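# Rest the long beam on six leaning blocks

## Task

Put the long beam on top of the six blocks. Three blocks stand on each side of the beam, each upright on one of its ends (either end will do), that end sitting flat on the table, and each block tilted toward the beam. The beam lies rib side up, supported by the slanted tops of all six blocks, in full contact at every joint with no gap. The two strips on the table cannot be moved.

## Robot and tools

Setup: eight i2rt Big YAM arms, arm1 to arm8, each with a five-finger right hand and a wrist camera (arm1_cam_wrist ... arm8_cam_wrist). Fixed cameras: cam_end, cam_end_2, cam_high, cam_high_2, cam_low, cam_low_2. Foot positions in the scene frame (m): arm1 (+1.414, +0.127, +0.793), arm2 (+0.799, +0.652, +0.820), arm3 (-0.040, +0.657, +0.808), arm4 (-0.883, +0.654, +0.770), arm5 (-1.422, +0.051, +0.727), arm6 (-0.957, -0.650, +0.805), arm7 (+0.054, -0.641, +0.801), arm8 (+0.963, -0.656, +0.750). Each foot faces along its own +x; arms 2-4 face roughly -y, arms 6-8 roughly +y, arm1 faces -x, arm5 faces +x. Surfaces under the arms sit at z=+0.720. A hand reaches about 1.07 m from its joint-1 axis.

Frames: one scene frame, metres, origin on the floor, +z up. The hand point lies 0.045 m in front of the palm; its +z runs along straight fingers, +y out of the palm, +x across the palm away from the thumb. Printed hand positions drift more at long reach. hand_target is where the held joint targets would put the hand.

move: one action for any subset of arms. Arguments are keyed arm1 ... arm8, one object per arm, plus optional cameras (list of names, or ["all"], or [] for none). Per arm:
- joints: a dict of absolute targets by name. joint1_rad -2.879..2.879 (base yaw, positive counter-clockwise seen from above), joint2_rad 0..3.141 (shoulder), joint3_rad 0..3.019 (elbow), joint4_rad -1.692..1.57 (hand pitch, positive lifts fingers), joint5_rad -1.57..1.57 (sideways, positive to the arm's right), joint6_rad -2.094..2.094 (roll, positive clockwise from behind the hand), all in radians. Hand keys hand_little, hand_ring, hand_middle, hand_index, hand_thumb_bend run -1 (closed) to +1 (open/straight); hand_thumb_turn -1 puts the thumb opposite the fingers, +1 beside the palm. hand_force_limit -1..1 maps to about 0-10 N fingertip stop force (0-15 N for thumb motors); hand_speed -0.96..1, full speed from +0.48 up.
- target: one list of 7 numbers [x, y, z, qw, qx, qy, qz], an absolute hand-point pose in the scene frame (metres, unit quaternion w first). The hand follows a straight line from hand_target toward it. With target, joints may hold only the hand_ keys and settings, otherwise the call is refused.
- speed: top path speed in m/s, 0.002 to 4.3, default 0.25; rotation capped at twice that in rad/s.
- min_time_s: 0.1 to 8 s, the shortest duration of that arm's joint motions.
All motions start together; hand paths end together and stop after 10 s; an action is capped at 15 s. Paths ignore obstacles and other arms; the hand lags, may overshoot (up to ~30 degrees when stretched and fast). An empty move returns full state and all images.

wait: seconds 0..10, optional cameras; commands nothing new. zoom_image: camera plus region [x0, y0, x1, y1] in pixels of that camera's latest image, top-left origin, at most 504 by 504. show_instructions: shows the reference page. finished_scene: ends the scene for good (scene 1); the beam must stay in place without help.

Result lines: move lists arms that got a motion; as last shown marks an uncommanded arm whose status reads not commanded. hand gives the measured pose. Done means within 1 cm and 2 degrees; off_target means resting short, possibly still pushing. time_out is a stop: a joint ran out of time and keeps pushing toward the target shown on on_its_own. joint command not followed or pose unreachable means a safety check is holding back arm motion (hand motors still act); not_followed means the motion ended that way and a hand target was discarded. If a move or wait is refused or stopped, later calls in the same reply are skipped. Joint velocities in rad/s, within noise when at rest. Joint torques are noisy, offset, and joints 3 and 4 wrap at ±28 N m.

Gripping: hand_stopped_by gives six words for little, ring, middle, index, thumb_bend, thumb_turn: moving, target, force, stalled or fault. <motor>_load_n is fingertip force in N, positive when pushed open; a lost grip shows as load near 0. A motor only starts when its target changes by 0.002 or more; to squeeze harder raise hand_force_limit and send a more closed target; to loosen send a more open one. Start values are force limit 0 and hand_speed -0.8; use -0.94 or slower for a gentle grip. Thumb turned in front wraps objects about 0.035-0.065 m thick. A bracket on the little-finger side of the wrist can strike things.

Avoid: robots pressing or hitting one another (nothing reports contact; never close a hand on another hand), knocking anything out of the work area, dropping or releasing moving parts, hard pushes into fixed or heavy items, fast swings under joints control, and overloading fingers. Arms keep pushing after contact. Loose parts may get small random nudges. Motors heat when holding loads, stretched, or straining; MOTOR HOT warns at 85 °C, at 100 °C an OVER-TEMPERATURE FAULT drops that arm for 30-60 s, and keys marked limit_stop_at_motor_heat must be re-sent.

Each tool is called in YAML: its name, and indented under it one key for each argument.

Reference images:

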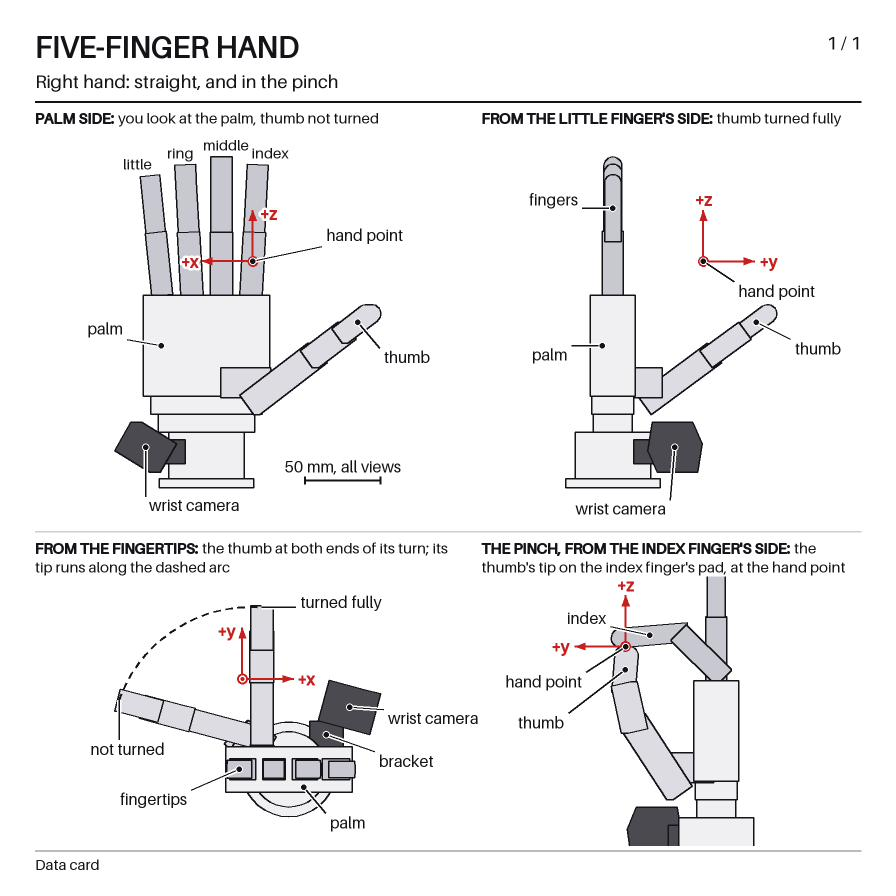

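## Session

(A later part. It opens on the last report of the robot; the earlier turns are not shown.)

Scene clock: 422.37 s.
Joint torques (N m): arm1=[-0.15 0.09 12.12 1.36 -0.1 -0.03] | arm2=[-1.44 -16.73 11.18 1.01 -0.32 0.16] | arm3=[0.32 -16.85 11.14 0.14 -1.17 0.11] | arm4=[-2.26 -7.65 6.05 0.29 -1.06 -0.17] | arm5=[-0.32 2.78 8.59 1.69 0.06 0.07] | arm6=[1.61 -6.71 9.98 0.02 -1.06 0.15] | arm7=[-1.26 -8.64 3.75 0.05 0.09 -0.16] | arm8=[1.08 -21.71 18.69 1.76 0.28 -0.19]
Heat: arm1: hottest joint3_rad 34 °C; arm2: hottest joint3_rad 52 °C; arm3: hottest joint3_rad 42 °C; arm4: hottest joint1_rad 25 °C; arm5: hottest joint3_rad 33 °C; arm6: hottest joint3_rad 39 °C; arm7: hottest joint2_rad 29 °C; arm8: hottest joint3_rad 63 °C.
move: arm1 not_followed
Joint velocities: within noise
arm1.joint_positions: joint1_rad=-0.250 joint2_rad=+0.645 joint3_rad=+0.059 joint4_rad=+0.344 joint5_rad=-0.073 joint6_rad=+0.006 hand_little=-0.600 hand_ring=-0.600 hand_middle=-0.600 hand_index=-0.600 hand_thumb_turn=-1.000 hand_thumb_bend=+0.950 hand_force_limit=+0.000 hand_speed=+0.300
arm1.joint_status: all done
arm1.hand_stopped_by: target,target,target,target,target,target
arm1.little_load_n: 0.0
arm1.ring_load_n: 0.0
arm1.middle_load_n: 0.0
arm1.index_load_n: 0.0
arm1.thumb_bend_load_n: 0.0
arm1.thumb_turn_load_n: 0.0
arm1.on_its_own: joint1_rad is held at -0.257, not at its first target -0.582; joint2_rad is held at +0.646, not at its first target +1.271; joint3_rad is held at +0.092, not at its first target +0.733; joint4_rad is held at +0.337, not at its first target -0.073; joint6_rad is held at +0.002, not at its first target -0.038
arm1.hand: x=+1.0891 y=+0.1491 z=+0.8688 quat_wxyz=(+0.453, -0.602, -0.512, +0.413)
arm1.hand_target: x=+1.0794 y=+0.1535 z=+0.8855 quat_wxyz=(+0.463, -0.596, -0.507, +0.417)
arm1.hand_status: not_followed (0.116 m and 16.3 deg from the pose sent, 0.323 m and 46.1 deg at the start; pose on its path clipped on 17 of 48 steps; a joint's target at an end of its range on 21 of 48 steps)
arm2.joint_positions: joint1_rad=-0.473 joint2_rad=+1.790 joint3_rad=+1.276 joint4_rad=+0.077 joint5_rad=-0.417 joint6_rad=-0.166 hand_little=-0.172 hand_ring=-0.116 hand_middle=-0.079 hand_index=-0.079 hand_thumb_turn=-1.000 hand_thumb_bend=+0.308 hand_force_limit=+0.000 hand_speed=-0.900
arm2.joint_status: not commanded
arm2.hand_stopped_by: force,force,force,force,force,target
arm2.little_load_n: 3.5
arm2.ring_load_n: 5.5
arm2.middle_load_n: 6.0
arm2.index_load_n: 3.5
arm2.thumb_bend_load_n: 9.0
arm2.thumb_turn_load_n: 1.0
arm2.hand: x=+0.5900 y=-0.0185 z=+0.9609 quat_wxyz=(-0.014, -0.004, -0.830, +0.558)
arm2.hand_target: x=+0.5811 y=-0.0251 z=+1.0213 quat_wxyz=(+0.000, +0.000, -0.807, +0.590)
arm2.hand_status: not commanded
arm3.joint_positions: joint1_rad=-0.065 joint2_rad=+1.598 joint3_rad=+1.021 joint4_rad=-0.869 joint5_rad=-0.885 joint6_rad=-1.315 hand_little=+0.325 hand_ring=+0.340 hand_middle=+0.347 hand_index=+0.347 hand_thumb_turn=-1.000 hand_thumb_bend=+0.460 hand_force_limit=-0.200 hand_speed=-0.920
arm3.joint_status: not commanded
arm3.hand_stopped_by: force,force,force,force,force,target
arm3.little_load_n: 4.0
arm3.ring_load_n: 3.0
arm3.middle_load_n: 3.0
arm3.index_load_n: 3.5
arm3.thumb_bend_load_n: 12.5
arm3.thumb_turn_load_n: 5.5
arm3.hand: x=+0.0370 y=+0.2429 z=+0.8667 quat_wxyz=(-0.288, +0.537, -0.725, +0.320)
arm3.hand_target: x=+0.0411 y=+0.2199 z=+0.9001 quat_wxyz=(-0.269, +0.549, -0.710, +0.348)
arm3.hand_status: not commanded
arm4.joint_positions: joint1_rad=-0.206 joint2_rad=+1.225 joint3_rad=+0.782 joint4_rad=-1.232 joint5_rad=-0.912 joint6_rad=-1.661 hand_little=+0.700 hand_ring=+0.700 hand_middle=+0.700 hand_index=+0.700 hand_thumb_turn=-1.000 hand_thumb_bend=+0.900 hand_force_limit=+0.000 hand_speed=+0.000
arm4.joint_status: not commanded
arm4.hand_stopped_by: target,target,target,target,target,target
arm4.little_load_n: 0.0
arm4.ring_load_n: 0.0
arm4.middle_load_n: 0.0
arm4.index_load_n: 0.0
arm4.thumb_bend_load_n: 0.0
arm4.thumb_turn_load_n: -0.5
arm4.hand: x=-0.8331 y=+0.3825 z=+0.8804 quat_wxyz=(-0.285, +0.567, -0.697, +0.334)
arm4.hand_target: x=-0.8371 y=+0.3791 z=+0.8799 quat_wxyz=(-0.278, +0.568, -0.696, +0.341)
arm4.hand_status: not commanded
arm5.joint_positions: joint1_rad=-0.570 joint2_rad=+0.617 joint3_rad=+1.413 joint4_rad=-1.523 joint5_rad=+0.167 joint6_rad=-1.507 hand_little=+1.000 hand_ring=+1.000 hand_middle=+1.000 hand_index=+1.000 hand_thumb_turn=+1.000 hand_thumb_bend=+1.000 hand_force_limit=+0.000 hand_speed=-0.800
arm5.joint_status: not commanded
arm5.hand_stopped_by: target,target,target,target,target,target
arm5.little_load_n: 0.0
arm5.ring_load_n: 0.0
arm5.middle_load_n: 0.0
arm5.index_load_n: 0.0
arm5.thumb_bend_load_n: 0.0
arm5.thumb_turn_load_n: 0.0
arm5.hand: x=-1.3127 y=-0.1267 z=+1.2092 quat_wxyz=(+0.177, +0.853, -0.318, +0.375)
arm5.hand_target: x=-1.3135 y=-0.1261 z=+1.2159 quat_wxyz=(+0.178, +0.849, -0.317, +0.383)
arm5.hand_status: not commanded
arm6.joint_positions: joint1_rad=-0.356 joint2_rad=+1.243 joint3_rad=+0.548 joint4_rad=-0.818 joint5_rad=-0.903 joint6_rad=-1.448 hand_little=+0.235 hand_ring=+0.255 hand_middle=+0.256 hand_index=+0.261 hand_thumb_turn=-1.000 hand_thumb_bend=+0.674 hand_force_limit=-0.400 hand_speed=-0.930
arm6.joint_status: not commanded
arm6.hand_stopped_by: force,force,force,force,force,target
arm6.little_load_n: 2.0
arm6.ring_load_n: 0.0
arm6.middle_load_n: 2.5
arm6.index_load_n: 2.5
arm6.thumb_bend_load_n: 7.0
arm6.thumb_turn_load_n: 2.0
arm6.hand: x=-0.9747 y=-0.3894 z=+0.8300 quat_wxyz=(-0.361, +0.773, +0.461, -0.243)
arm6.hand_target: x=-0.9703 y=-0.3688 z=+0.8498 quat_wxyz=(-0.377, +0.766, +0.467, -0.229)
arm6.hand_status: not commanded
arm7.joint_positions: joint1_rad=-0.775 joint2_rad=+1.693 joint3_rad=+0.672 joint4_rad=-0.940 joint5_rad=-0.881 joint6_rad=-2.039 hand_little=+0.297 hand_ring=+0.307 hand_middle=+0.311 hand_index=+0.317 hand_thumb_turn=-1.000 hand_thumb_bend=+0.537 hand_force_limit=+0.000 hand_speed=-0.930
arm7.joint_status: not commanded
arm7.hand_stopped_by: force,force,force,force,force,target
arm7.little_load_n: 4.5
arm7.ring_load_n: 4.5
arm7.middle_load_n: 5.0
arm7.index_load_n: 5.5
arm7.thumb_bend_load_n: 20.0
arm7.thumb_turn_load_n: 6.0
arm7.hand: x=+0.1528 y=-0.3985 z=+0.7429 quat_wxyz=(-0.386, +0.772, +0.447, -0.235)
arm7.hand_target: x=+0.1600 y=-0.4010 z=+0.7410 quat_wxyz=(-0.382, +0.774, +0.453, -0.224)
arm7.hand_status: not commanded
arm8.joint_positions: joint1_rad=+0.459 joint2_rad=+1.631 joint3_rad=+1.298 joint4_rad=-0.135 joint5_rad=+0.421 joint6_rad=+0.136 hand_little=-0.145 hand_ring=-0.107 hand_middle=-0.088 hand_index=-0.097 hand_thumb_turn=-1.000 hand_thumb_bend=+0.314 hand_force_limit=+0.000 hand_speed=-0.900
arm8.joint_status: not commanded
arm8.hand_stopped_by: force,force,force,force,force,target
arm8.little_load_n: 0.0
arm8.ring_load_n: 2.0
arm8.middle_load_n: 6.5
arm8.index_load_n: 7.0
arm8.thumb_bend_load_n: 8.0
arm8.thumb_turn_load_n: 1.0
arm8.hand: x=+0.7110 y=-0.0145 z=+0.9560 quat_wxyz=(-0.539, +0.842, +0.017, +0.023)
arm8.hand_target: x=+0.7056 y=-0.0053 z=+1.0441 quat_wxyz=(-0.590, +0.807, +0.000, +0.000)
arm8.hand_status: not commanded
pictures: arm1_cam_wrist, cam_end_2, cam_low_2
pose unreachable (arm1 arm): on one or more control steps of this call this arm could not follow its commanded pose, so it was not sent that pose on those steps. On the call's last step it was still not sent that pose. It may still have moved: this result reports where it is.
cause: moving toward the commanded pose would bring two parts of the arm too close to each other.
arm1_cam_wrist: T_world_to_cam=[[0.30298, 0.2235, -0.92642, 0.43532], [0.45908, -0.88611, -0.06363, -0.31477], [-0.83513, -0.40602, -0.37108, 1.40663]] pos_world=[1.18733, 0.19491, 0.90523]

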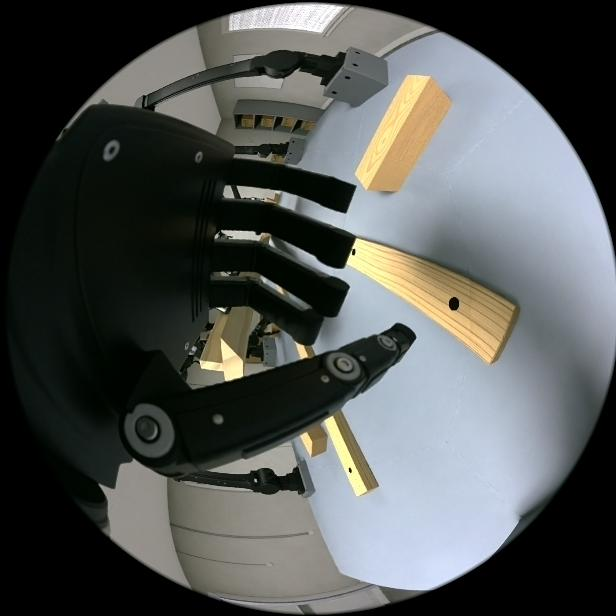

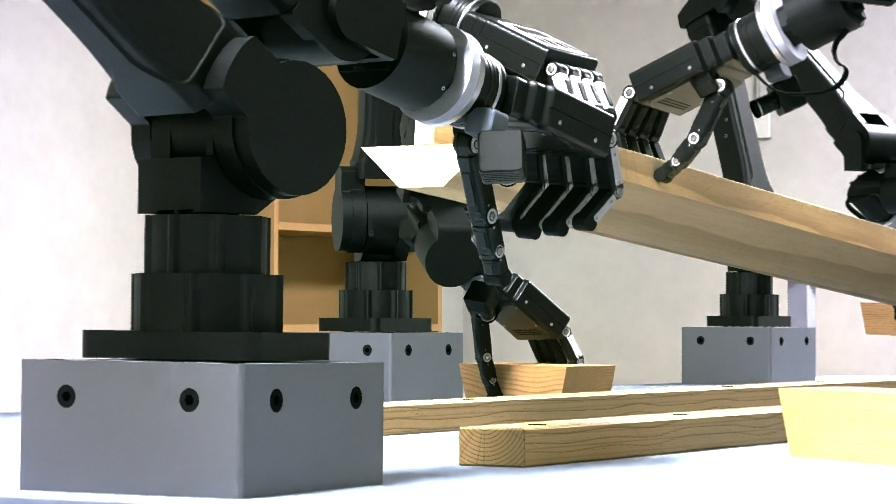

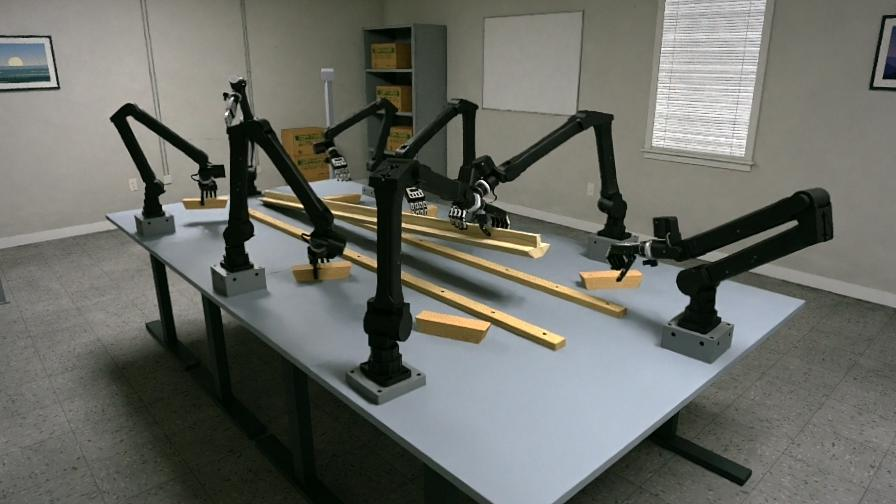

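move:
  arm1: {"target":[0.97,0.17,0.84,0.5,-0.5,-0.5,0.5],"speed":0.15}
  cameras: ["cam_end_2","cam_low_2","cam_high_2"]

Scene clock: 431.20 s.
Joint torques (N m): arm1=[-0.56 -7 4.52 2.67 -0.16 0.08] | arm2=[-1.38 -16.97 11.04 1.2 -0.33 0.15] | arm3=[0.32 -16.85 11.15 0.1 -1.17 0.1] | arm4=[-2.2 -7.59 6.15 0.38 -1.07 -0.16] | arm5=[-0.32 2.96 8.61 1.72 0.04 0.06] | arm6=[1.67 -6.71 9.99 0.01 -1.06 0.15] | arm7=[-1.2 -8.7 3.73 0.01 0.07 -0.16] | arm8=[1.08 -21.66 18.69 1.76 0.28 -0.19]
Heat: arm1: hottest joint3_rad 35 °C; arm2: hottest joint3_rad 52 °C; arm3: hottest joint3_rad 42 °C; arm4: hottest joint1_rad 25 °C; arm5: hottest joint3_rad 33 °C; arm6: hottest joint3_rad 39 °C; arm7: hottest joint2_rad 29 °C; arm8: hottest joint3_rad 64 °C.
move: arm1 off_target
Joint velocities: within noise
arm1.joint_positions: joint1_rad=-0.317 joint2_rad=+1.742 joint3_rad=+0.232 joint4_rad=+1.484 joint5_rad=-0.280 joint6_rad=-0.016 hand_little=-0.600 hand_ring=-0.600 hand_middle=-0.600 hand_index=-0.600 hand_thumb_turn=-1.000 hand_thumb_bend=+0.950 hand_force_limit=+0.000 hand_speed=+0.300
arm1.joint_status: not commanded
arm1.hand_stopped_by: target,target,target,target,target,target
arm1.little_load_n: 0.0
arm1.ring_load_n: 0.0
arm1.middle_load_n: 0.0
arm1.index_load_n: 0.0
arm1.thumb_bend_load_n: 0.0
arm1.thumb_turn_load_n: 0.0
arm1.hand: x=+0.9798 y=+0.1629 z=+0.8321 quat_wxyz=(+0.489, -0.506, -0.510, +0.494)
arm1.hand_target: x=+0.9705 y=+0.1699 z=+0.8400 quat_wxyz=(+0.500, -0.500, -0.500, +0.500)
arm1.hand_status: off_target (0.014 m and 2.0 deg from the pose sent, 0.124 m and 16.3 deg at the start)
arm2, arm3, arm4, arm5, arm6, arm7, arm8: as last shown
arm3.little_load_n: 3.5
arm4.thumb_turn_load_n: 0.0
arm6.little_load_n: 2.5
arm7.ring_load_n: 5.0
arm7.index_load_n: 6.0
arm8.ring_load_n: 2.5
arm8.index_load_n: 6.5
pictures: cam_end_2, cam_high_2, cam_low_2

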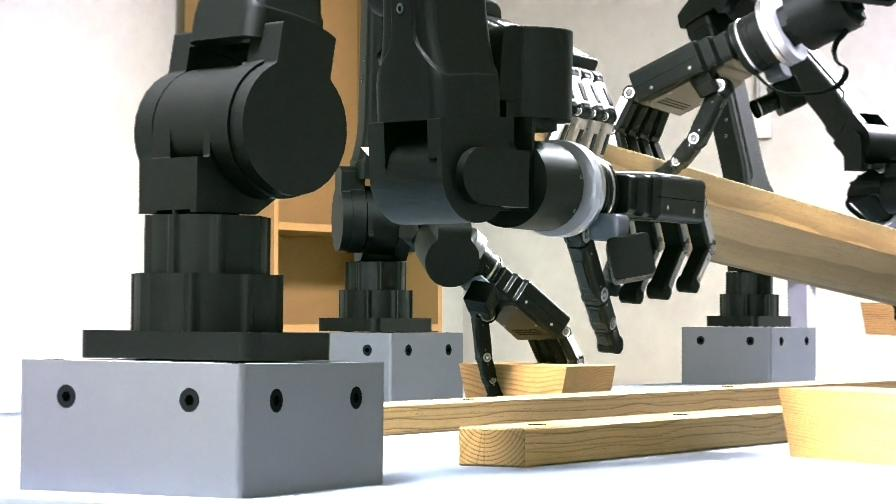

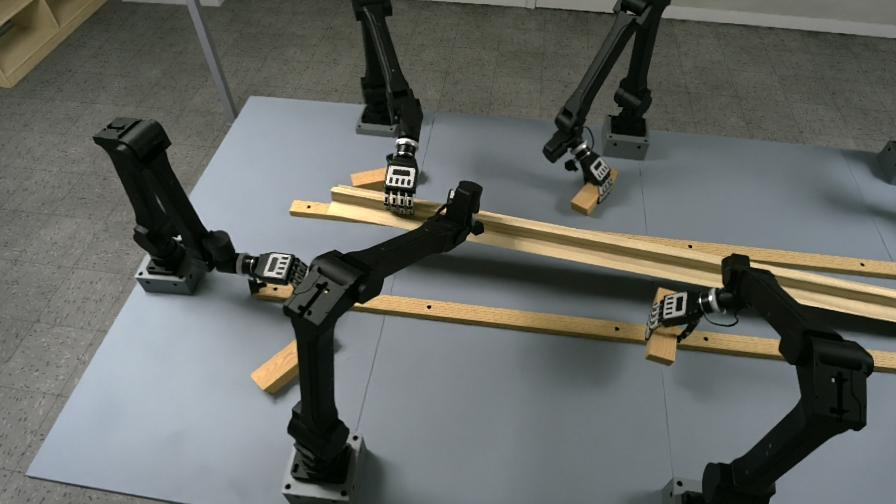

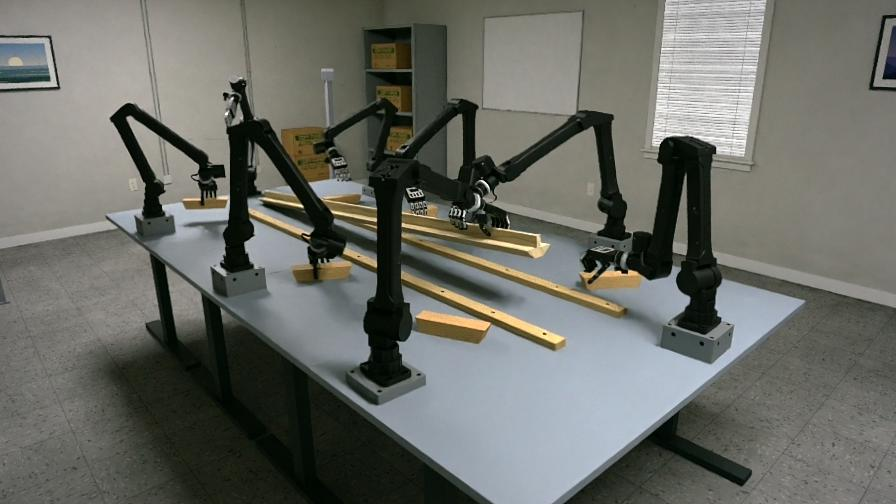

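move:
  arm1: {"target":[0.88,0.10,0.81,0.5,-0.5,-0.5,0.5],"speed":0.15,"joints":{"hand_thumb_turn":1,"hand_thumb_bend":1}}
  cameras: ["cam_end_2"]

move:
  arm1: {"target":[0.84,-0.02,0.815,0.5,-0.5,-0.5,0.5],"speed":0.12}
  cameras: ["cam_end_2","cam_end","cam_high_2"]

Scene clock: 433.77 s.
Joint torques (N m): arm1=[0.85 -9.99 4.68 1.37 0.15 0.06] | arm2=[-1.73 -17.26 11.17 1.1 -0.29 0.13] | arm3=[0.44 -16.85 11.18 0.18 -1.18 0.11] | arm4=[-2.08 -7.12 6.19 0.44 -1.08 -0.13] | arm5=[-0.38 2.96 8.64 1.7 0.04 0.06] | arm6=[1.61 -6.71 9.98 0.02 -1.06 0.15] | arm7=[-1.14 -8.88 3.77 0.03 0.08 -0.17] | arm8=[1.08 -21.66 18.69 1.76 0.29 -0.19]
Heat: arm1: hottest joint3_rad 34 °C; arm2: hottest joint3_rad 53 °C; arm3: hottest joint3_rad 42 °C; arm4: hottest joint1_rad 25 °C; arm5: hottest joint3_rad 33 °C; arm6: hottest joint3_rad 39 °C; arm7: hottest joint2_rad 29 °C; arm8: hottest joint3_rad 65 °C.
move: arm1 done
Joint velocities: within noise
arm1.joint_positions: joint1_rad=-0.060 joint2_rad=+1.930 joint3_rad=+0.461 joint4_rad=+1.474 joint5_rad=-0.012 joint6_rad=-0.016 hand_little=-0.600 hand_ring=-0.600 hand_middle=-0.600 hand_index=-0.600 hand_thumb_turn=+1.000 hand_thumb_bend=+1.000 hand_force_limit=+0.000 hand_speed=+0.300
arm1.joint_status: all done
arm1.hand_stopped_by: target,target,target,target,target,target
arm1.little_load_n: 0.0
arm1.ring_load_n: 0.0
arm1.middle_load_n: 0.0
arm1.index_load_n: 0.0
arm1.thumb_bend_load_n: 0.0
arm1.thumb_turn_load_n: 0.0
arm1.hand: x=+0.8876 y=+0.1029 z=+0.8104 quat_wxyz=(+0.501, -0.500, -0.502, +0.497)
arm1.hand_target: x=+0.8803 y=+0.1000 z=+0.8100 quat_wxyz=(+0.500, -0.500, -0.500, +0.500)
arm1.hand_status: done (0.008 m and 0.4 deg from the pose sent, 0.120 m and 2.0 deg at the start)
arm2, arm3, arm4, arm5, arm6, arm7, arm8: as last shown
arm2.little_load_n: 3.0
arm2.ring_load_n: 5.0
arm2.thumb_turn_load_n: 0.5
arm4.ring_load_n: -0.5
arm5.ring_load_n: 0.5
arm6.little_load_n: 2.0
arm7.ring_load_n: 4.5

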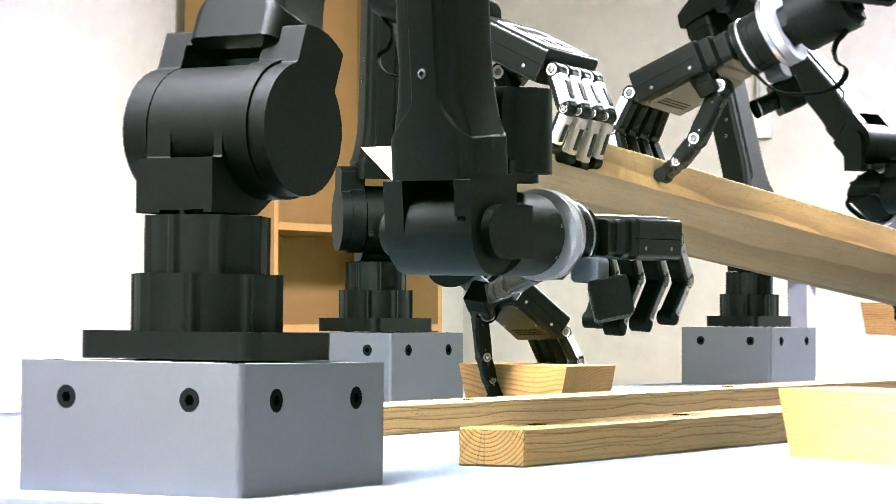

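Scene clock: 435.40 s.
Joint torques (N m): arm1=[0.73 -11.11 6.35 1.31 0.13 0.05] | arm2=[-1.08 -17.14 11.15 1.14 -0.29 0.17] | arm3=[0.38 -16.91 11.18 0.14 -1.18 0.1] | arm4=[-2.08 -7.53 6.11 0.39 -1.04 -0.14] | arm5=[-0.09 2.84 8.64 1.7 0.06 0.06] | arm6=[1.61 -6.65 9.98 0.03 -1.06 0.16] | arm7=[-1.32 -8.7 3.78 0.05 0.09 -0.16] | arm8=[1.14 -21.71 18.69 1.76 0.28 -0.19]
Heat: arm1: hottest joint3_rad 34 °C; arm2: hottest joint3_rad 53 °C; arm3: hottest joint3_rad 42 °C; arm4: hottest joint1_rad 25 °C; arm5: hottest joint3_rad 33 °C; arm6: hottest joint3_rad 39 °C; arm7: hottest joint2_rad 29 °C; arm8: hottest joint3_rad 65 °C.
move: arm1 off_target
Joint velocities: within noise
arm1.joint_positions: joint1_rad=+0.250 joint2_rad=+1.951 joint3_rad=+0.610 joint4_rad=+1.342 joint5_rad=+0.297 joint6_rad=-0.016 hand_little=-0.600 hand_ring=-0.600 hand_middle=-0.600 hand_index=-0.600 hand_thumb_turn=+1.000 hand_thumb_bend=+1.000 hand_force_limit=+0.000 hand_speed=+0.300
arm1.joint_status: not commanded
arm1.hand_stopped_by: target,target,target,target,target,target
arm1.little_load_n: 0.0
arm1.ring_load_n: 0.0
arm1.middle_load_n: 0.0
arm1.index_load_n: 0.0
arm1.thumb_bend_load_n: 0.0
arm1.thumb_turn_load_n: 0.0
arm1.hand: x=+0.8493 y=-0.0147 z=+0.8139 quat_wxyz=(+0.500, -0.501, -0.503, +0.497)
arm1.hand_target: x=+0.8403 y=-0.0200 z=+0.8151 quat_wxyz=(+0.500, -0.500, -0.500, +0.500)
arm1.hand_status: off_target (0.011 m and 0.5 deg from the pose sent, 0.132 m and 0.4 deg at the start)
arm2, arm3, arm4, arm5, arm6, arm7, arm8: as last shown
arm2.index_load_n: 3.0
arm2.thumb_turn_load_n: 1.0
arm3.thumb_turn_load_n: 6.0
arm4.ring_load_n: 0.0
arm4.middle_load_n: 0.5
arm5.ring_load_n: 0.0
arm6.ring_load_n: -0.5
arm7.index_load_n: 5.5
arm8.ring_load_n: 2.0
arm8.index_load_n: 7.0
arm8.thumb_turn_load_n: 1.5
pictures: cam_end, cam_end_2, cam_high_2

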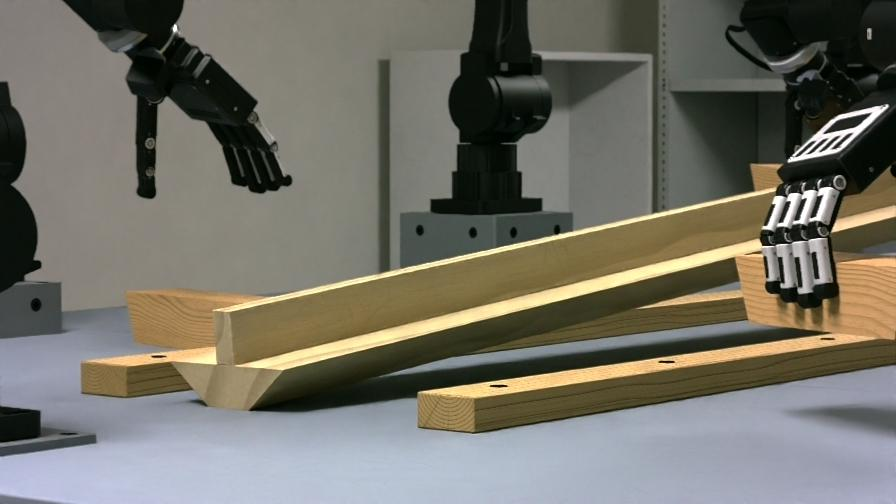

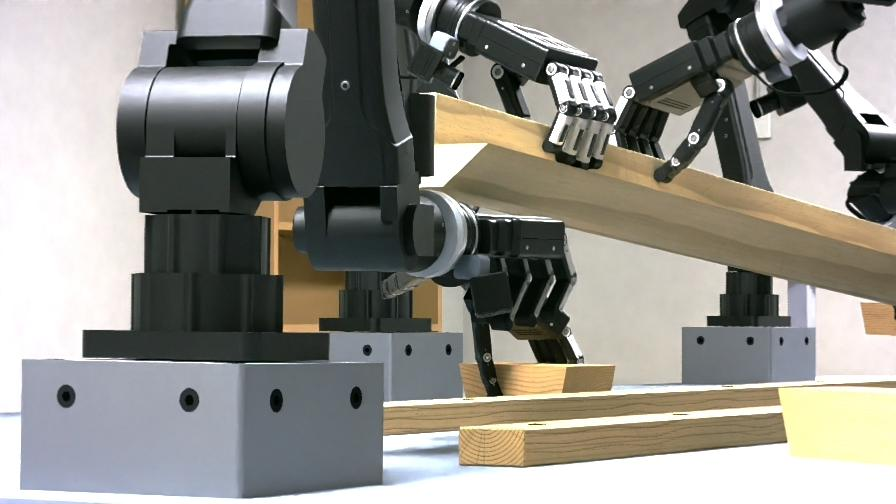

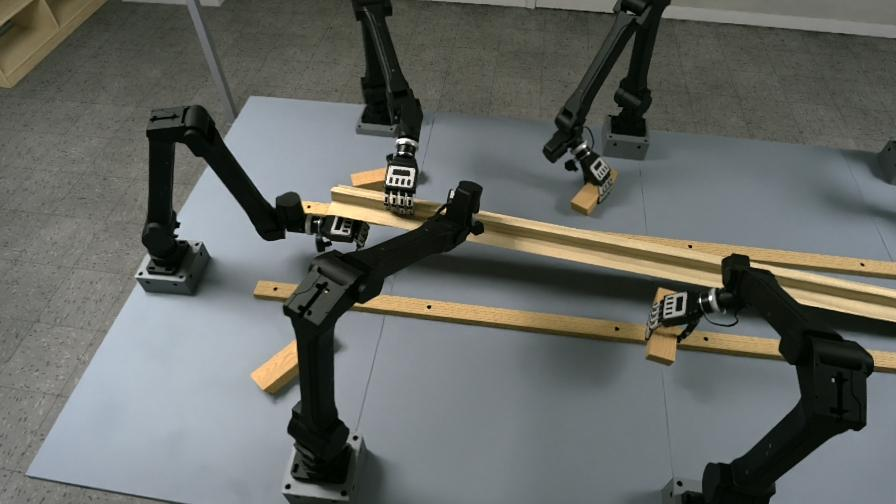

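move:
  arm1: {"target":[0.815,-0.034,0.822,0.5,-0.5,-0.5,0.5],"speed":0.1}
  cameras: ["cam_end_2"]

move:
  arm1: {"target":[0.812,-0.034,0.85,0.5,-0.5,-0.5,0.5],"speed":0.04}
  cameras: ["cam_end","cam_end_2"]

Scene clock: 437.83 s.
Joint torques (N m): arm1=[1.2 -11.52 7.21 1.28 0.13 0.05] | arm2=[-1.73 -17.55 11.17 1.09 -0.31 0.15] | arm3=[0.26 -16.79 11.12 0.16 -1.17 0.11] | arm4=[-2.08 -7.53 6.16 0.39 -1.06 -0.13] | arm5=[-0.38 3.14 8.64 1.7 0.05 0.05] | arm6=[1.61 -6.65 9.98 0.02 -1.06 0.15] | arm7=[-1.32 -8.59 3.78 0.03 0.09 -0.17] | arm8=[1.08 -21.71 18.69 1.76 0.28 -0.19]
Heat: arm1: hottest joint3_rad 34 °C; arm2: hottest joint3_rad 53 °C; arm3: hottest joint3_rad 42 °C; arm4: hottest joint1_rad 25 °C; arm5: hottest joint3_rad 33 °C; arm6: hottest joint3_rad 39 °C; arm7: hottest joint2_rad 29 °C; arm8: hottest joint3_rad 65 °C.
move: arm1 off_target
Joint velocities: within noise
arm1.joint_positions: joint1_rad=+0.257 joint2_rad=+1.954 joint3_rad=+0.683 joint4_rad=+1.270 joint5_rad=+0.311 joint6_rad=-0.016 hand_little=-0.600 hand_ring=-0.600 hand_middle=-0.600 hand_index=-0.600 hand_thumb_turn=+1.000 hand_thumb_bend=+1.000 hand_force_limit=+0.000 hand_speed=+0.300
arm1.joint_status: not commanded
arm1.hand_stopped_by: target,target,target,target,target,target
arm1.little_load_n: 0.0
arm1.ring_load_n: 0.0
arm1.middle_load_n: 0.0
arm1.index_load_n: 0.0
arm1.thumb_bend_load_n: 0.0
arm1.thumb_turn_load_n: 0.0
arm1.hand: x=+0.8242 y=-0.0239 z=+0.8193 quat_wxyz=(+0.501, -0.503, -0.502, +0.494)
arm1.hand_target: x=+0.8154 y=-0.0338 z=+0.8223 quat_wxyz=(+0.500, -0.500, -0.500, +0.500)
arm1.hand_status: off_target (0.014 m and 0.8 deg from the pose sent, 0.040 m and 0.5 deg at the start)
arm2, arm3, arm4, arm5, arm6, arm7, arm8: as last shown
arm2.ring_load_n: 5.5
arm2.middle_load_n: 5.5
arm2.index_load_n: 3.5
arm4.middle_load_n: 0.0
arm6.ring_load_n: 0.0
arm6.thumb_bend_load_n: 6.5
arm6.thumb_turn_load_n: 2.5
arm7.index_load_n: 6.0
arm7.thumb_turn_load_n: 6.5
arm8.index_load_n: 6.5
arm8.thumb_turn_load_n: 1.0

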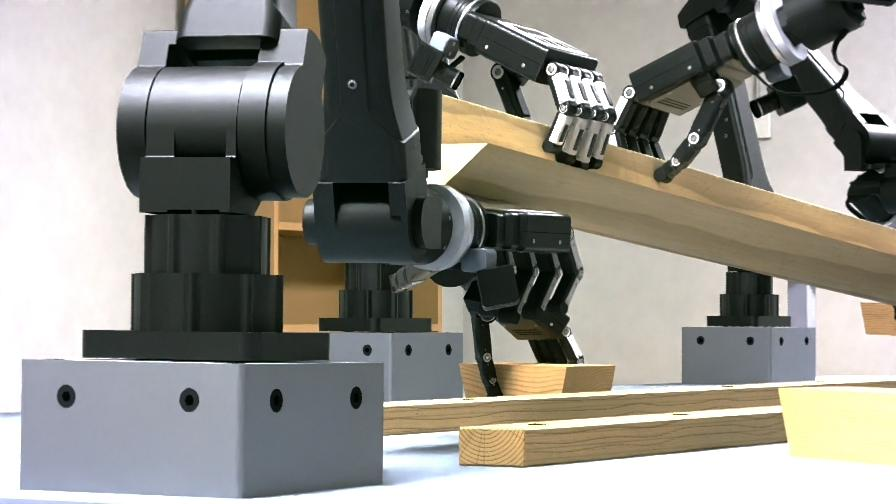

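Scene clock: 439.03 s.
Joint torques (N m): arm1=[1.03 -14.39 7.65 1.46 0.09 0.05] | arm2=[-1.61 -17.14 11.21 0.95 -0.29 0.13] | arm3=[0.32 -16.73 11.15 0.17 -1.18 0.11] | arm4=[-2.32 -7.59 6.16 0.43 -1.04 -0.15] | arm5=[-0.26 3.02 8.68 1.69 0.04 0.07] | arm6=[1.67 -6.71 9.96 0.02 -1.06 0.15] | arm7=[-1.2 -8.7 3.77 -0.02 0.09 -0.16] | arm8=[1.08 -21.6 18.63 1.76 0.28 -0.19]
Heat: arm1: hottest joint3_rad 34 °C; arm2: hottest joint3_rad 53 °C; arm3: hottest joint3_rad 42 °C; arm4: hottest joint1_rad 25 °C; arm5: hottest joint3_rad 33 °C; arm6: hottest joint3_rad 39 °C; arm7: hottest joint2_rad 29 °C; arm8: hottest joint3_rad 65 °C.
move: arm1 off_target
Joint velocities: within noise
arm1.joint_positions: joint1_rad=+0.257 joint2_rad=+1.905 joint3_rad=+0.683 joint4_rad=+1.182 joint5_rad=+0.311 joint6_rad=-0.016 hand_little=-0.600 hand_ring=-0.600 hand_middle=-0.600 hand_index=-0.600 hand_thumb_turn=+1.000 hand_thumb_bend=+1.000 hand_force_limit=+0.000 hand_speed=+0.300
arm1.joint_status: not commanded
arm1.hand_stopped_by: target,target,target,target,target,target
arm1.little_load_n: 0.0
arm1.ring_load_n: 0.0
arm1.middle_load_n: 0.5
arm1.index_load_n: 0.5
arm1.thumb_bend_load_n: 0.0
arm1.thumb_turn_load_n: -0.5
arm1.hand: x=+0.8251 y=-0.0235 z=+0.8250 quat_wxyz=(+0.495, -0.509, -0.514, +0.482)
arm1.hand_target: x=+0.8129 y=-0.0336 z=+0.8503 quat_wxyz=(+0.500, -0.500, -0.500, +0.500)
arm1.hand_status: off_target (0.030 m and 2.9 deg from the pose sent, 0.035 m and 0.8 deg at the start)
arm2, arm3, arm4, arm5, arm6, arm7, arm8: as last shown
arm2.joint_positions: joint1_rad=-0.473 joint2_rad=+1.789 joint3_rad=+1.276 joint4_rad=+0.077 joint5_rad=-0.417 joint6_rad=-0.166 hand_little=-0.172 hand_ring=-0.116 hand_middle=-0.079 hand_index=-0.079 hand_thumb_turn=-1.000 hand_thumb_bend=+0.308 hand_force_limit=+0.000 hand_speed=-0.900
arm2.little_load_n: 3.5
arm2.middle_load_n: 6.0
arm2.index_load_n: 3.0
arm2.hand: x=+0.5900 y=-0.0184 z=+0.9613 quat_wxyz=(-0.014, -0.004, -0.830, +0.558)
arm2.hand_target: x=+0.5811 y=-0.0252 z=+1.0213 quat_wxyz=(+0.000, +0.000, -0.807, +0.590)
arm3.thumb_turn_load_n: 5.5
arm6.thumb_bend_load_n: 7.0
arm6.thumb_turn_load_n: 2.0
arm7.index_load_n: 5.5
arm7.thumb_bend_load_n: 19.5
arm7.thumb_turn_load_n: 6.0
arm8.joint_positions: joint1_rad=+0.459 joint2_rad=+1.630 joint3_rad=+1.298 joint4_rad=-0.135 joint5_rad=+0.421 joint6_rad=+0.136 hand_little=-0.145 hand_ring=-0.107 hand_middle=-0.088 hand_index=-0.097 hand_thumb_turn=-1.000 hand_thumb_bend=+0.314 hand_force_limit=+0.000 hand_speed=-0.900
arm8.ring_load_n: 2.5
arm8.hand: x=+0.7109 y=-0.0143 z=+0.9567 quat_wxyz=(-0.539, +0.842, +0.017, +0.023)

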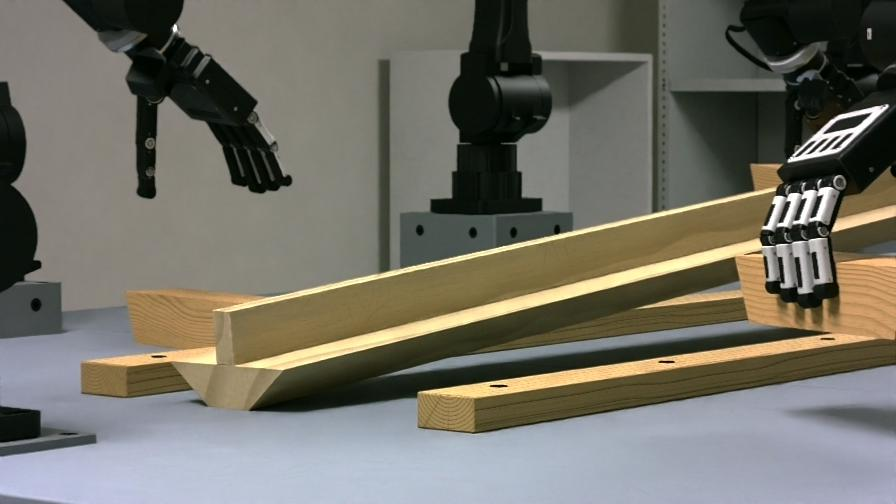

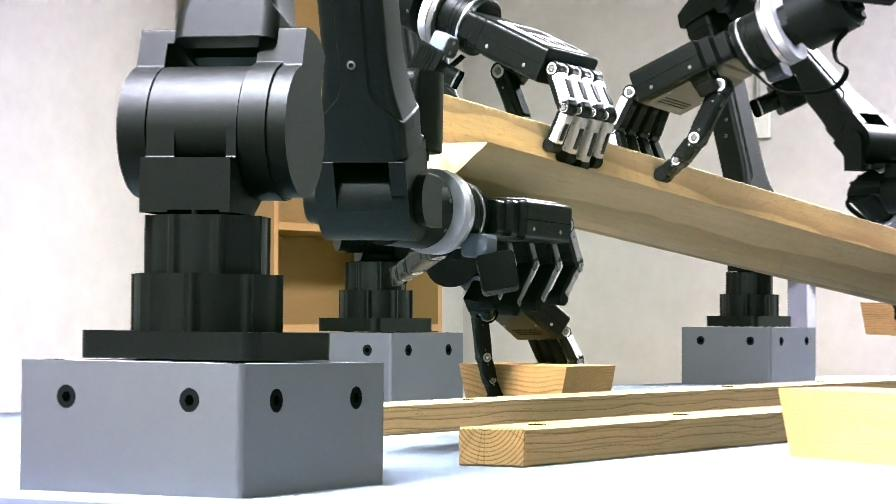

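move:
  arm1: {"target":[0.806,-0.036,0.885,0.5,-0.5,-0.5,0.5],"speed":0.04}
  cameras: ["cam_end_2"]

Scene clock: 440.90 s.
Joint torques (N m): arm1=[0.97 -15.44 9.5 1.91 0.12 0.04] | arm2=[-1.44 -15.68 11.06 1.2 -0.32 0.15] | arm3=[0.26 -16.85 11.17 0.13 -1.17 0.1] | arm4=[-2.37 -7.41 6.05 0.44 -1.04 -0.15] | arm5=[-0.26 2.84 8.62 1.72 0.05 0.06] | arm6=[1.55 -6.71 9.98 0.01 -1.06 0.15] | arm7=[-1.26 -8.64 3.84 -0.03 0.09 -0.17] | arm8=[1.14 -20.01 18.33 1.83 0.32 -0.19]
Heat: arm1: hottest joint3_rad 34 °C; arm2: hottest joint3_rad 53 °C; arm3: hottest joint3_rad 42 °C; arm4: hottest joint1_rad 25 °C; arm5: hottest joint3_rad 33 °C; arm6: hottest joint3_rad 39 °C; arm7: hottest joint2_rad 29 °C; arm8: hottest joint3_rad 65 °C.
move: arm1 off_target
Joint velocities: within noise
arm1.joint_positions: joint1_rad=+0.257 joint2_rad=+1.829 joint3_rad=+0.683 joint4_rad=+1.058 joint5_rad=+0.312 joint6_rad=-0.016 hand_little=-0.600 hand_ring=-0.600 hand_middle=-0.600 hand_index=-0.600 hand_thumb_turn=+1.000 hand_thumb_bend=+1.000 hand_force_limit=+0.000 hand_speed=+0.300
arm1.joint_status: not commanded
arm1.hand_stopped_by: target,target,target,target,target,target
arm1.little_load_n: 0.0
arm1.ring_load_n: 0.0
arm1.middle_load_n: 0.0
arm1.index_load_n: 0.0
arm1.thumb_bend_load_n: 0.0
arm1.thumb_turn_load_n: 0.0
arm1.hand: x=+0.8277 y=-0.0225 z=+0.8368 quat_wxyz=(+0.487, -0.516, -0.529, +0.466)
arm1.hand_target: x=+0.8085 y=-0.0351 z=+0.8855 quat_wxyz=(+0.500, -0.500, -0.500, +0.500)
arm1.hand_status: off_target (0.055 m and 5.6 deg from the pose sent, 0.064 m and 2.9 deg at the start)
arm2, arm3, arm4, arm5, arm6, arm7, arm8: as last shown
arm2.joint_positions: joint1_rad=-0.473 joint2_rad=+1.774 joint3_rad=+1.279 joint4_rad=+0.075 joint5_rad=-0.417 joint6_rad=-0.166 hand_little=-0.172 hand_ring=-0.116 hand_middle=-0.079 hand_index=-0.079 hand_thumb_turn=-1.000 hand_thumb_bend=+0.308 hand_force_limit=+0.000 hand_speed=-0.900
arm2.little_load_n: 4.5
arm2.middle_load_n: 5.5
arm2.index_load_n: 3.5
arm2.thumb_bend_load_n: 8.0
arm2.thumb_turn_load_n: 0.5
arm2.hand: x=+0.5896 y=-0.0188 z=+0.9728 quat_wxyz=(-0.011, -0.002, -0.826, +0.564)
arm2.hand_target: x=+0.5810 y=-0.0252 z=+1.0214 quat_wxyz=(+0.000, +0.000, -0.807, +0.590)
arm4.middle_load_n: -0.5
arm6.thumb_bend_load_n: 6.5
arm7.ring_load_n: 5.0
arm7.thumb_bend_load_n: 20.0
arm8.joint_positions: joint1_rad=+0.459 joint2_rad=+1.615 joint3_rad=+1.303 joint4_rad=-0.136 joint5_rad=+0.419 joint6_rad=+0.136 hand_little=-0.145 hand_ring=-0.107 hand_middle=-0.088 hand_index=-0.097 hand_thumb_turn=-1.000 hand_thumb_bend=+0.314 hand_force_limit=+0.000 hand_speed=-0.900
arm8.ring_load_n: 1.5
arm8.middle_load_n: 6.0
arm8.hand: x=+0.7109 y=-0.0147 z=+0.9691 quat_wxyz=(-0.546, +0.837, +0.015, +0.019)
arm8.hand_target: x=+0.7056 y=-0.0053 z=+1.0440 quat_wxyz=(-0.590, +0.807, +0.000, +0.000)

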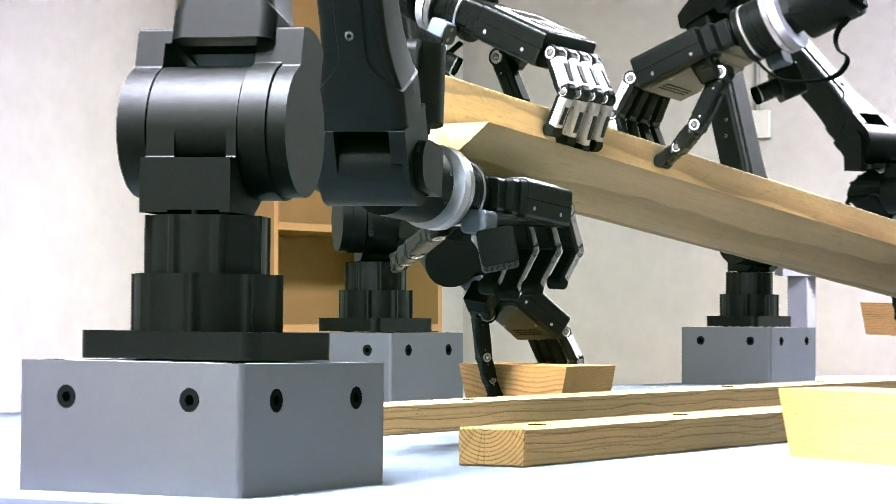

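move:
  arm1: {"target":[0.803,-0.038,0.92,0.5,-0.5,-0.5,0.5],"speed":0.03}
  arm8: {"target":[0.7056,-0.005,1.0,0.59,-0.807,0,0],"speed":0.03}
  arm2: {"target":[0.581,-0.025,0.99,0,0,-0.807,0.59],"speed":0.03}
  cameras: ["cam_end_2"]

Scene clock: 444.37 s.
Joint torques (N m): arm1=[1.61 -18.02 11.14 2.61 -0.03 0.04] | arm2=[-0.73 -13.68 8.47 2.71 -0.05 0.12] | arm3=[0.32 -16.85 11.14 0.16 -1.17 0.1] | arm4=[-1.9 -7.47 6.22 0.39 -1.06 -0.15] | arm5=[0.03 3.02 8.57 1.68 0.04 0.06] | arm6=[1.61 -6.71 9.99 -0.01 -1.06 0.15] | arm7=[-1.32 -8.64 3.75 0.03 0.08 -0.17] | arm8=[1.03 -16.03 13.14 3.73 0.08 -0.11]
Heat: arm1: hottest joint3_rad 34 °C; arm2: hottest joint3_rad 52 °C; arm3: hottest joint3_rad 42 °C; arm4: hottest joint1_rad 25 °C; arm5: hottest joint3_rad 33 °C; arm6: hottest joint3_rad 39 °C; arm7: hottest joint2_rad 29 °C; arm8: hottest joint3_rad 65 °C.
move: arm1 off_target; arm2 off_target; arm8 off_target
Joint velocities: within noise
arm1.joint_positions: joint1_rad=+0.257 joint2_rad=+1.769 joint3_rad=+0.683 joint4_rad=+0.933 joint5_rad=+0.319 joint6_rad=-0.016 hand_little=-0.600 hand_ring=-0.600 hand_middle=-0.600 hand_index=-0.600 hand_thumb_turn=+1.000 hand_thumb_bend=+1.000 hand_force_limit=+0.000 hand_speed=+0.300
arm1.joint_status: not commanded
arm1.hand_stopped_by: target,target,target,target,target,target
arm1.little_load_n: 0.0
arm1.ring_load_n: 0.0
arm1.middle_load_n: 0.0
arm1.index_load_n: 0.0
arm1.thumb_bend_load_n: 0.0
arm1.thumb_turn_load_n: 0.0
arm1.hand: x=+0.8339 y=-0.0191 z=+0.8389 quat_wxyz=(+0.476, -0.527, -0.547, +0.443)
arm1.hand_target: x=+0.8083 y=-0.0361 z=+0.9198 quat_wxyz=(+0.500, -0.500, -0.500, +0.500)
arm1.hand_status: off_target (0.089 m and 9.4 deg from the pose sent, 0.088 m and 5.6 deg at the start)
arm2.joint_positions: joint1_rad=-0.473 joint2_rad=+1.771 joint3_rad=+1.268 joint4_rad=+0.112 joint5_rad=-0.426 joint6_rad=-0.158 hand_little=-0.172 hand_ring=-0.116 hand_middle=-0.079 hand_index=-0.079 hand_thumb_turn=-1.000 hand_thumb_bend=+0.308 hand_force_limit=+0.000 hand_speed=-0.900
arm2.joint_status: not commanded
arm2.hand_stopped_by: force,force,force,force,force,target
arm2.little_load_n: 3.5
arm2.ring_load_n: 4.0
arm2.middle_load_n: 4.0
arm2.index_load_n: 3.5
arm2.thumb_bend_load_n: 7.5
arm2.thumb_turn_load_n: 1.0
arm2.hand: x=+0.5907 y=-0.0207 z=+0.9773 quat_wxyz=(-0.011, +0.001, -0.818, +0.576)
arm2.hand_target: x=+0.5811 y=-0.0246 z=+0.9902 quat_wxyz=(+0.000, +0.000, -0.807, +0.590)
arm2.hand_status: off_target (0.017 m and 2.4 deg from the pose sent, 0.020 m and 3.9 deg at the start)
arm3, arm4, arm5, arm6, arm7: as last shown
arm3.thumb_turn_load_n: 6.0
arm4.middle_load_n: 0.0
arm4.index_load_n: -0.5
arm5.middle_load_n: 0.5
arm7.little_load_n: 5.0
arm7.ring_load_n: 4.5
arm8.joint_positions: joint1_rad=+0.459 joint2_rad=+1.602 joint3_rad=+1.273 joint4_rad=-0.075 joint5_rad=+0.424 joint6_rad=+0.128 hand_little=-0.145 hand_ring=-0.107 hand_middle=-0.088 hand_index=-0.097 hand_thumb_turn=-1.000 hand_thumb_bend=+0.314 hand_force_limit=+0.000 hand_speed=-0.900
arm8.joint_status: not commanded
arm8.hand_stopped_by: force,force,force,force,force,target
arm8.little_load_n: 0.0
arm8.ring_load_n: 1.0
arm8.middle_load_n: 4.0
arm8.index_load_n: 5.0
arm8.thumb_bend_load_n: 9.5
arm8.thumb_turn_load_n: 0.0
arm8.hand: x=+0.7122 y=-0.0143 z=+0.9736 quat_wxyz=(-0.563, +0.826, +0.011, +0.016)
arm8.hand_target: x=+0.7062 y=-0.0061 z=+1.0002 quat_wxyz=(-0.590, +0.808, +0.000, +0.000)
arm8.hand_status: off_target (0.029 m and 4.4 deg from the pose sent, 0.033 m and 6.7 deg at the start)

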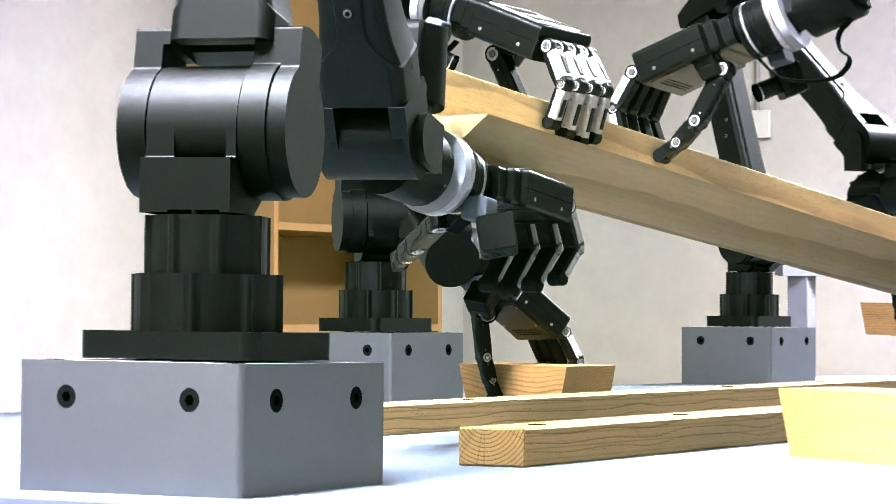

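move:
  arm1: {"target":[0.81,-0.04,0.925,0.534,-0.464,-0.464,0.534],"speed":0.05}
  arm8: {"target":[0.7056,-0.005,0.975,0.59,-0.807,0,0],"speed":0.03}
  arm2: {"target":[0.581,-0.025,0.975,0,0,-0.807,0.59],"speed":0.03}
  cameras: ["cam_end_2"]

Scene clock: 447.83 s.
Joint torques (N m): arm1=[2.49 -16.91 7.65 5.63 -0.36 0.19] | arm2=[-1.96 -11.81 8.32 2.54 0.11 0.02] | arm3=[0.32 -16.85 11.18 0.16 -1.17 0.1] | arm4=[-2.49 -7.65 6.17 0.31 -1.04 -0.15] | arm5=[-0.26 3.02 8.62 1.76 0.05 0.07] | arm6=[1.67 -6.65 9.99 0.02 -1.06 0.15] | arm7=[-1.26 -8.7 3.77 0.06 0.07 -0.16] | arm8=[0.91 -12.63 12.78 3.56 0.05 -0.11]
Heat: arm1: hottest joint3_rad 34 °C; arm2: hottest joint3_rad 52 °C; arm3: hottest joint3_rad 42 °C; arm4: hottest joint1_rad 25 °C; arm5: hottest joint3_rad 33 °C; arm6: hottest joint3_rad 39 °C; arm7: hottest joint2_rad 29 °C; arm8: hottest joint3_rad 63 °C.
move: arm1 off_target; arm2 off_target; arm8 off_target
Joint velocities: within noise
arm1.joint_positions: joint1_rad=+0.257 joint2_rad=+1.830 joint3_rad=+0.678 joint4_rad=+1.126 joint5_rad=+0.331 joint6_rad=-0.077 hand_little=-0.600 hand_ring=-0.600 hand_middle=-0.600 hand_index=-0.600 hand_thumb_turn=+1.000 hand_thumb_bend=+1.000 hand_force_limit=+0.000 hand_speed=+0.300
arm1.joint_status: not commanded
arm1.hand_stopped_by: target,target,target,target,target,target
arm1.little_load_n: 0.0
arm1.ring_load_n: 0.0
arm1.middle_load_n: 0.0
arm1.index_load_n: 0.0
arm1.thumb_bend_load_n: 0.0
arm1.thumb_turn_load_n: -0.5
arm1.hand: x=+0.8245 y=-0.0156 z=+0.8498 quat_wxyz=(+0.517, -0.496, -0.520, +0.465)
arm1.hand_target: x=+0.8134 y=-0.0381 z=+0.9233 quat_wxyz=(+0.532, -0.464, -0.465, +0.534)
arm1.hand_status: off_target (0.080 m and 11.0 deg from the pose sent, 0.092 m and 17.1 deg at the start)
arm2.joint_positions: joint1_rad=-0.473 joint2_rad=+1.771 joint3_rad=+1.253 joint4_rad=+0.151 joint5_rad=-0.429 joint6_rad=-0.152 hand_little=-0.172 hand_ring=-0.116 hand_middle=-0.079 hand_index=-0.079 hand_thumb_turn=-1.000 hand_thumb_bend=+0.308 hand_force_limit=+0.000 hand_speed=-0.900
arm2.joint_status: not commanded
arm2.hand_stopped_by: force,force,force,force,force,target
arm2.little_load_n: 4.0
arm2.ring_load_n: 4.0
arm2.middle_load_n: 3.5
arm2.index_load_n: 3.5
arm2.thumb_bend_load_n: 8.0
arm2.thumb_turn_load_n: 1.5
arm2.hand: x=+0.5915 y=-0.0213 z=+0.9770 quat_wxyz=(-0.010, +0.002, -0.811, +0.584)
arm2.hand_target: x=+0.5811 y=-0.0247 z=+0.9752 quat_wxyz=(+0.000, +0.000, -0.807, +0.590)
arm2.hand_status: off_target (0.011 m and 1.4 deg from the pose sent, 0.011 m and 2.4 deg at the start)
arm3.joint_positions: joint1_rad=-0.065 joint2_rad=+1.598 joint3_rad=+1.021 joint4_rad=-0.869 joint5_rad=-0.885 joint6_rad=-1.315 hand_little=+0.325 hand_ring=+0.340 hand_middle=+0.347 hand_index=+0.347 hand_thumb_turn=-1.000 hand_thumb_bend=+0.460 hand_force_limit=-0.200 hand_speed=-0.920
arm3.joint_status: not commanded
arm3.hand_stopped_by: force,force,force,force,force,target
arm3.little_load_n: 3.5
arm3.ring_load_n: 3.0
arm3.middle_load_n: 3.0
arm3.index_load_n: 3.5
arm3.thumb_bend_load_n: 12.5
arm3.thumb_turn_load_n: 5.5
arm3.hand: x=+0.0370 y=+0.2429 z=+0.8667 quat_wxyz=(-0.288, +0.537, -0.725, +0.320)
arm3.hand_target: x=+0.0411 y=+0.2199 z=+0.9001 quat_wxyz=(-0.269, +0.549, -0.710, +0.348)
arm3.hand_status: not commanded
arm4.joint_positions: joint1_rad=-0.206 joint2_rad=+1.225 joint3_rad=+0.782 joint4_rad=-1.232 joint5_rad=-0.912 joint6_rad=-1.661 hand_little=+0.700 hand_ring=+0.700 hand_middle=+0.700 hand_index=+0.700 hand_thumb_turn=-1.000 hand_thumb_bend=+0.900 hand_force_limit=+0.000 hand_speed=+0.000
arm4.joint_status: not commanded
arm4.hand_stopped_by: target,target,target,target,target,target
arm4.little_load_n: 0.0
arm4.ring_load_n: 0.0
arm4.middle_load_n: 0.0
arm4.index_load_n: 0.0
arm4.thumb_bend_load_n: 0.0
arm4.thumb_turn_load_n: 0.0
arm4.hand: x=-0.8331 y=+0.3825 z=+0.8804 quat_wxyz=(-0.285, +0.567, -0.697, +0.334)
arm4.hand_target: x=-0.8371 y=+0.3791 z=+0.8799 quat_wxyz=(-0.278, +0.568, -0.696, +0.341)
arm4.hand_status: not commanded
arm5.joint_positions: joint1_rad=-0.570 joint2_rad=+0.617 joint3_rad=+1.413 joint4_rad=-1.523 joint5_rad=+0.167 joint6_rad=-1.507 hand_little=+1.000 hand_ring=+1.000 hand_middle=+1.000 hand_index=+1.000 hand_thumb_turn=+1.000 hand_thumb_bend=+1.000 hand_force_limit=+0.000 hand_speed=-0.800
arm5.joint_status: not commanded
arm5.hand_stopped_by: target,target,target,target,target,target
arm5.little_load_n: 0.0
arm5.ring_load_n: 0.0
arm5.middle_load_n: 0.0
arm5.index_load_n: 0.0
arm5.thumb_bend_load_n: 0.0
arm5.thumb_turn_load_n: 0.0
arm5.hand: x=-1.3127 y=-0.1267 z=+1.2092 quat_wxyz=(+0.177, +0.853, -0.318, +0.375)
arm5.hand_target: x=-1.3135 y=-0.1261 z=+1.2159 quat_wxyz=(+0.178, +0.849, -0.317, +0.383)
arm5.hand_status: not commanded
arm6.joint_positions: joint1_rad=-0.356 joint2_rad=+1.243 joint3_rad=+0.548 joint4_rad=-0.818 joint5_rad=-0.903 joint6_rad=-1.448 hand_little=+0.235 hand_ring=+0.255 hand_middle=+0.256 hand_index=+0.261 hand_thumb_turn=-1.000 hand_thumb_bend=+0.674 hand_force_limit=-0.400 hand_speed=-0.930
arm6.joint_status: not commanded
arm6.hand_stopped_by: force,force,force,force,force,target
arm6.little_load_n: 2.0
arm6.ring_load_n: 0.0
arm6.middle_load_n: 2.5
arm6.index_load_n: 2.5
arm6.thumb_bend_load_n: 7.0
arm6.thumb_turn_load_n: 2.0
arm6.hand: x=-0.9747 y=-0.3894 z=+0.8300 quat_wxyz=(-0.361, +0.773, +0.461, -0.243)
arm6.hand_target: x=-0.9703 y=-0.3688 z=+0.8498 quat_wxyz=(-0.377, +0.766, +0.467, -0.229)
arm6.hand_status: not commanded
arm7.joint_positions: joint1_rad=-0.775 joint2_rad=+1.693 joint3_rad=+0.672 joint4_rad=-0.940 joint5_rad=-0.881 joint6_rad=-2.039 hand_little=+0.297 hand_ring=+0.307 hand_middle=+0.311 hand_index=+0.317 hand_thumb_turn=-1.000 hand_thumb_bend=+0.537 hand_force_limit=+0.000 hand_speed=-0.930
arm7.joint_status: not commanded
arm7.hand_stopped_by: force,force,force,force,force,target
arm7.little_load_n: 4.5
arm7.ring_load_n: 4.5
arm7.middle_load_n: 5.0
arm7.index_load_n: 6.0
arm7.thumb_bend_load_n: 20.0
arm7.thumb_turn_load_n: 6.0
arm7.hand: x=+0.1528 y=-0.3985 z=+0.7429 quat_wxyz=(-0.386, +0.772, +0.447, -0.235)
arm7.hand_target: x=+0.1600 y=-0.4010 z=+0.7410 quat_wxyz=(-0.382, +0.774, +0.453, -0.224)
arm7.hand_status: not commanded
arm8.joint_positions: joint1_rad=+0.460 joint2_rad=+1.591 joint3_rad=+1.235 joint4_rad=-0.006 joint5_rad=+0.424 joint6_rad=+0.127 hand_little=-0.145 hand_ring=-0.107 hand_middle=-0.088 hand_index=-0.097 hand_thumb_turn=-1.000 hand_thumb_bend=+0.314 hand_force_limit=+0.000 hand_speed=-0.900
arm8.joint_status: not commanded
arm8.hand_stopped_by: force,force,force,force,force,target
arm8.little_load_n: 0.5
arm8.ring_load_n: 1.5
arm8.middle_load_n: 3.5
arm8.index_load_n: 5.5
arm8.thumb_bend_load_n: 9.0
arm8.thumb_turn_load_n: 0.0
arm8.hand: x=+0.7122 y=-0.0155 z=+0.9744 quat_wxyz=(-0.579, +0.815, +0.006, +0.009)
arm8.hand_target: x=+0.7059 y=-0.0056 z=+0.9751 quat_wxyz=(-0.590, +0.807, +0.000, +0.000)
arm8.hand_status: off_target (0.012 m and 2.0 deg from the pose sent, 0.011 m and 4.4 deg at the start)

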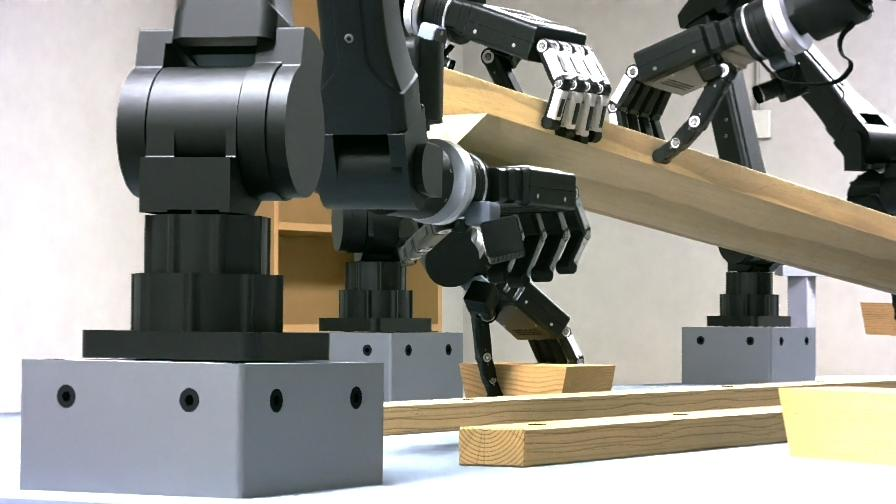

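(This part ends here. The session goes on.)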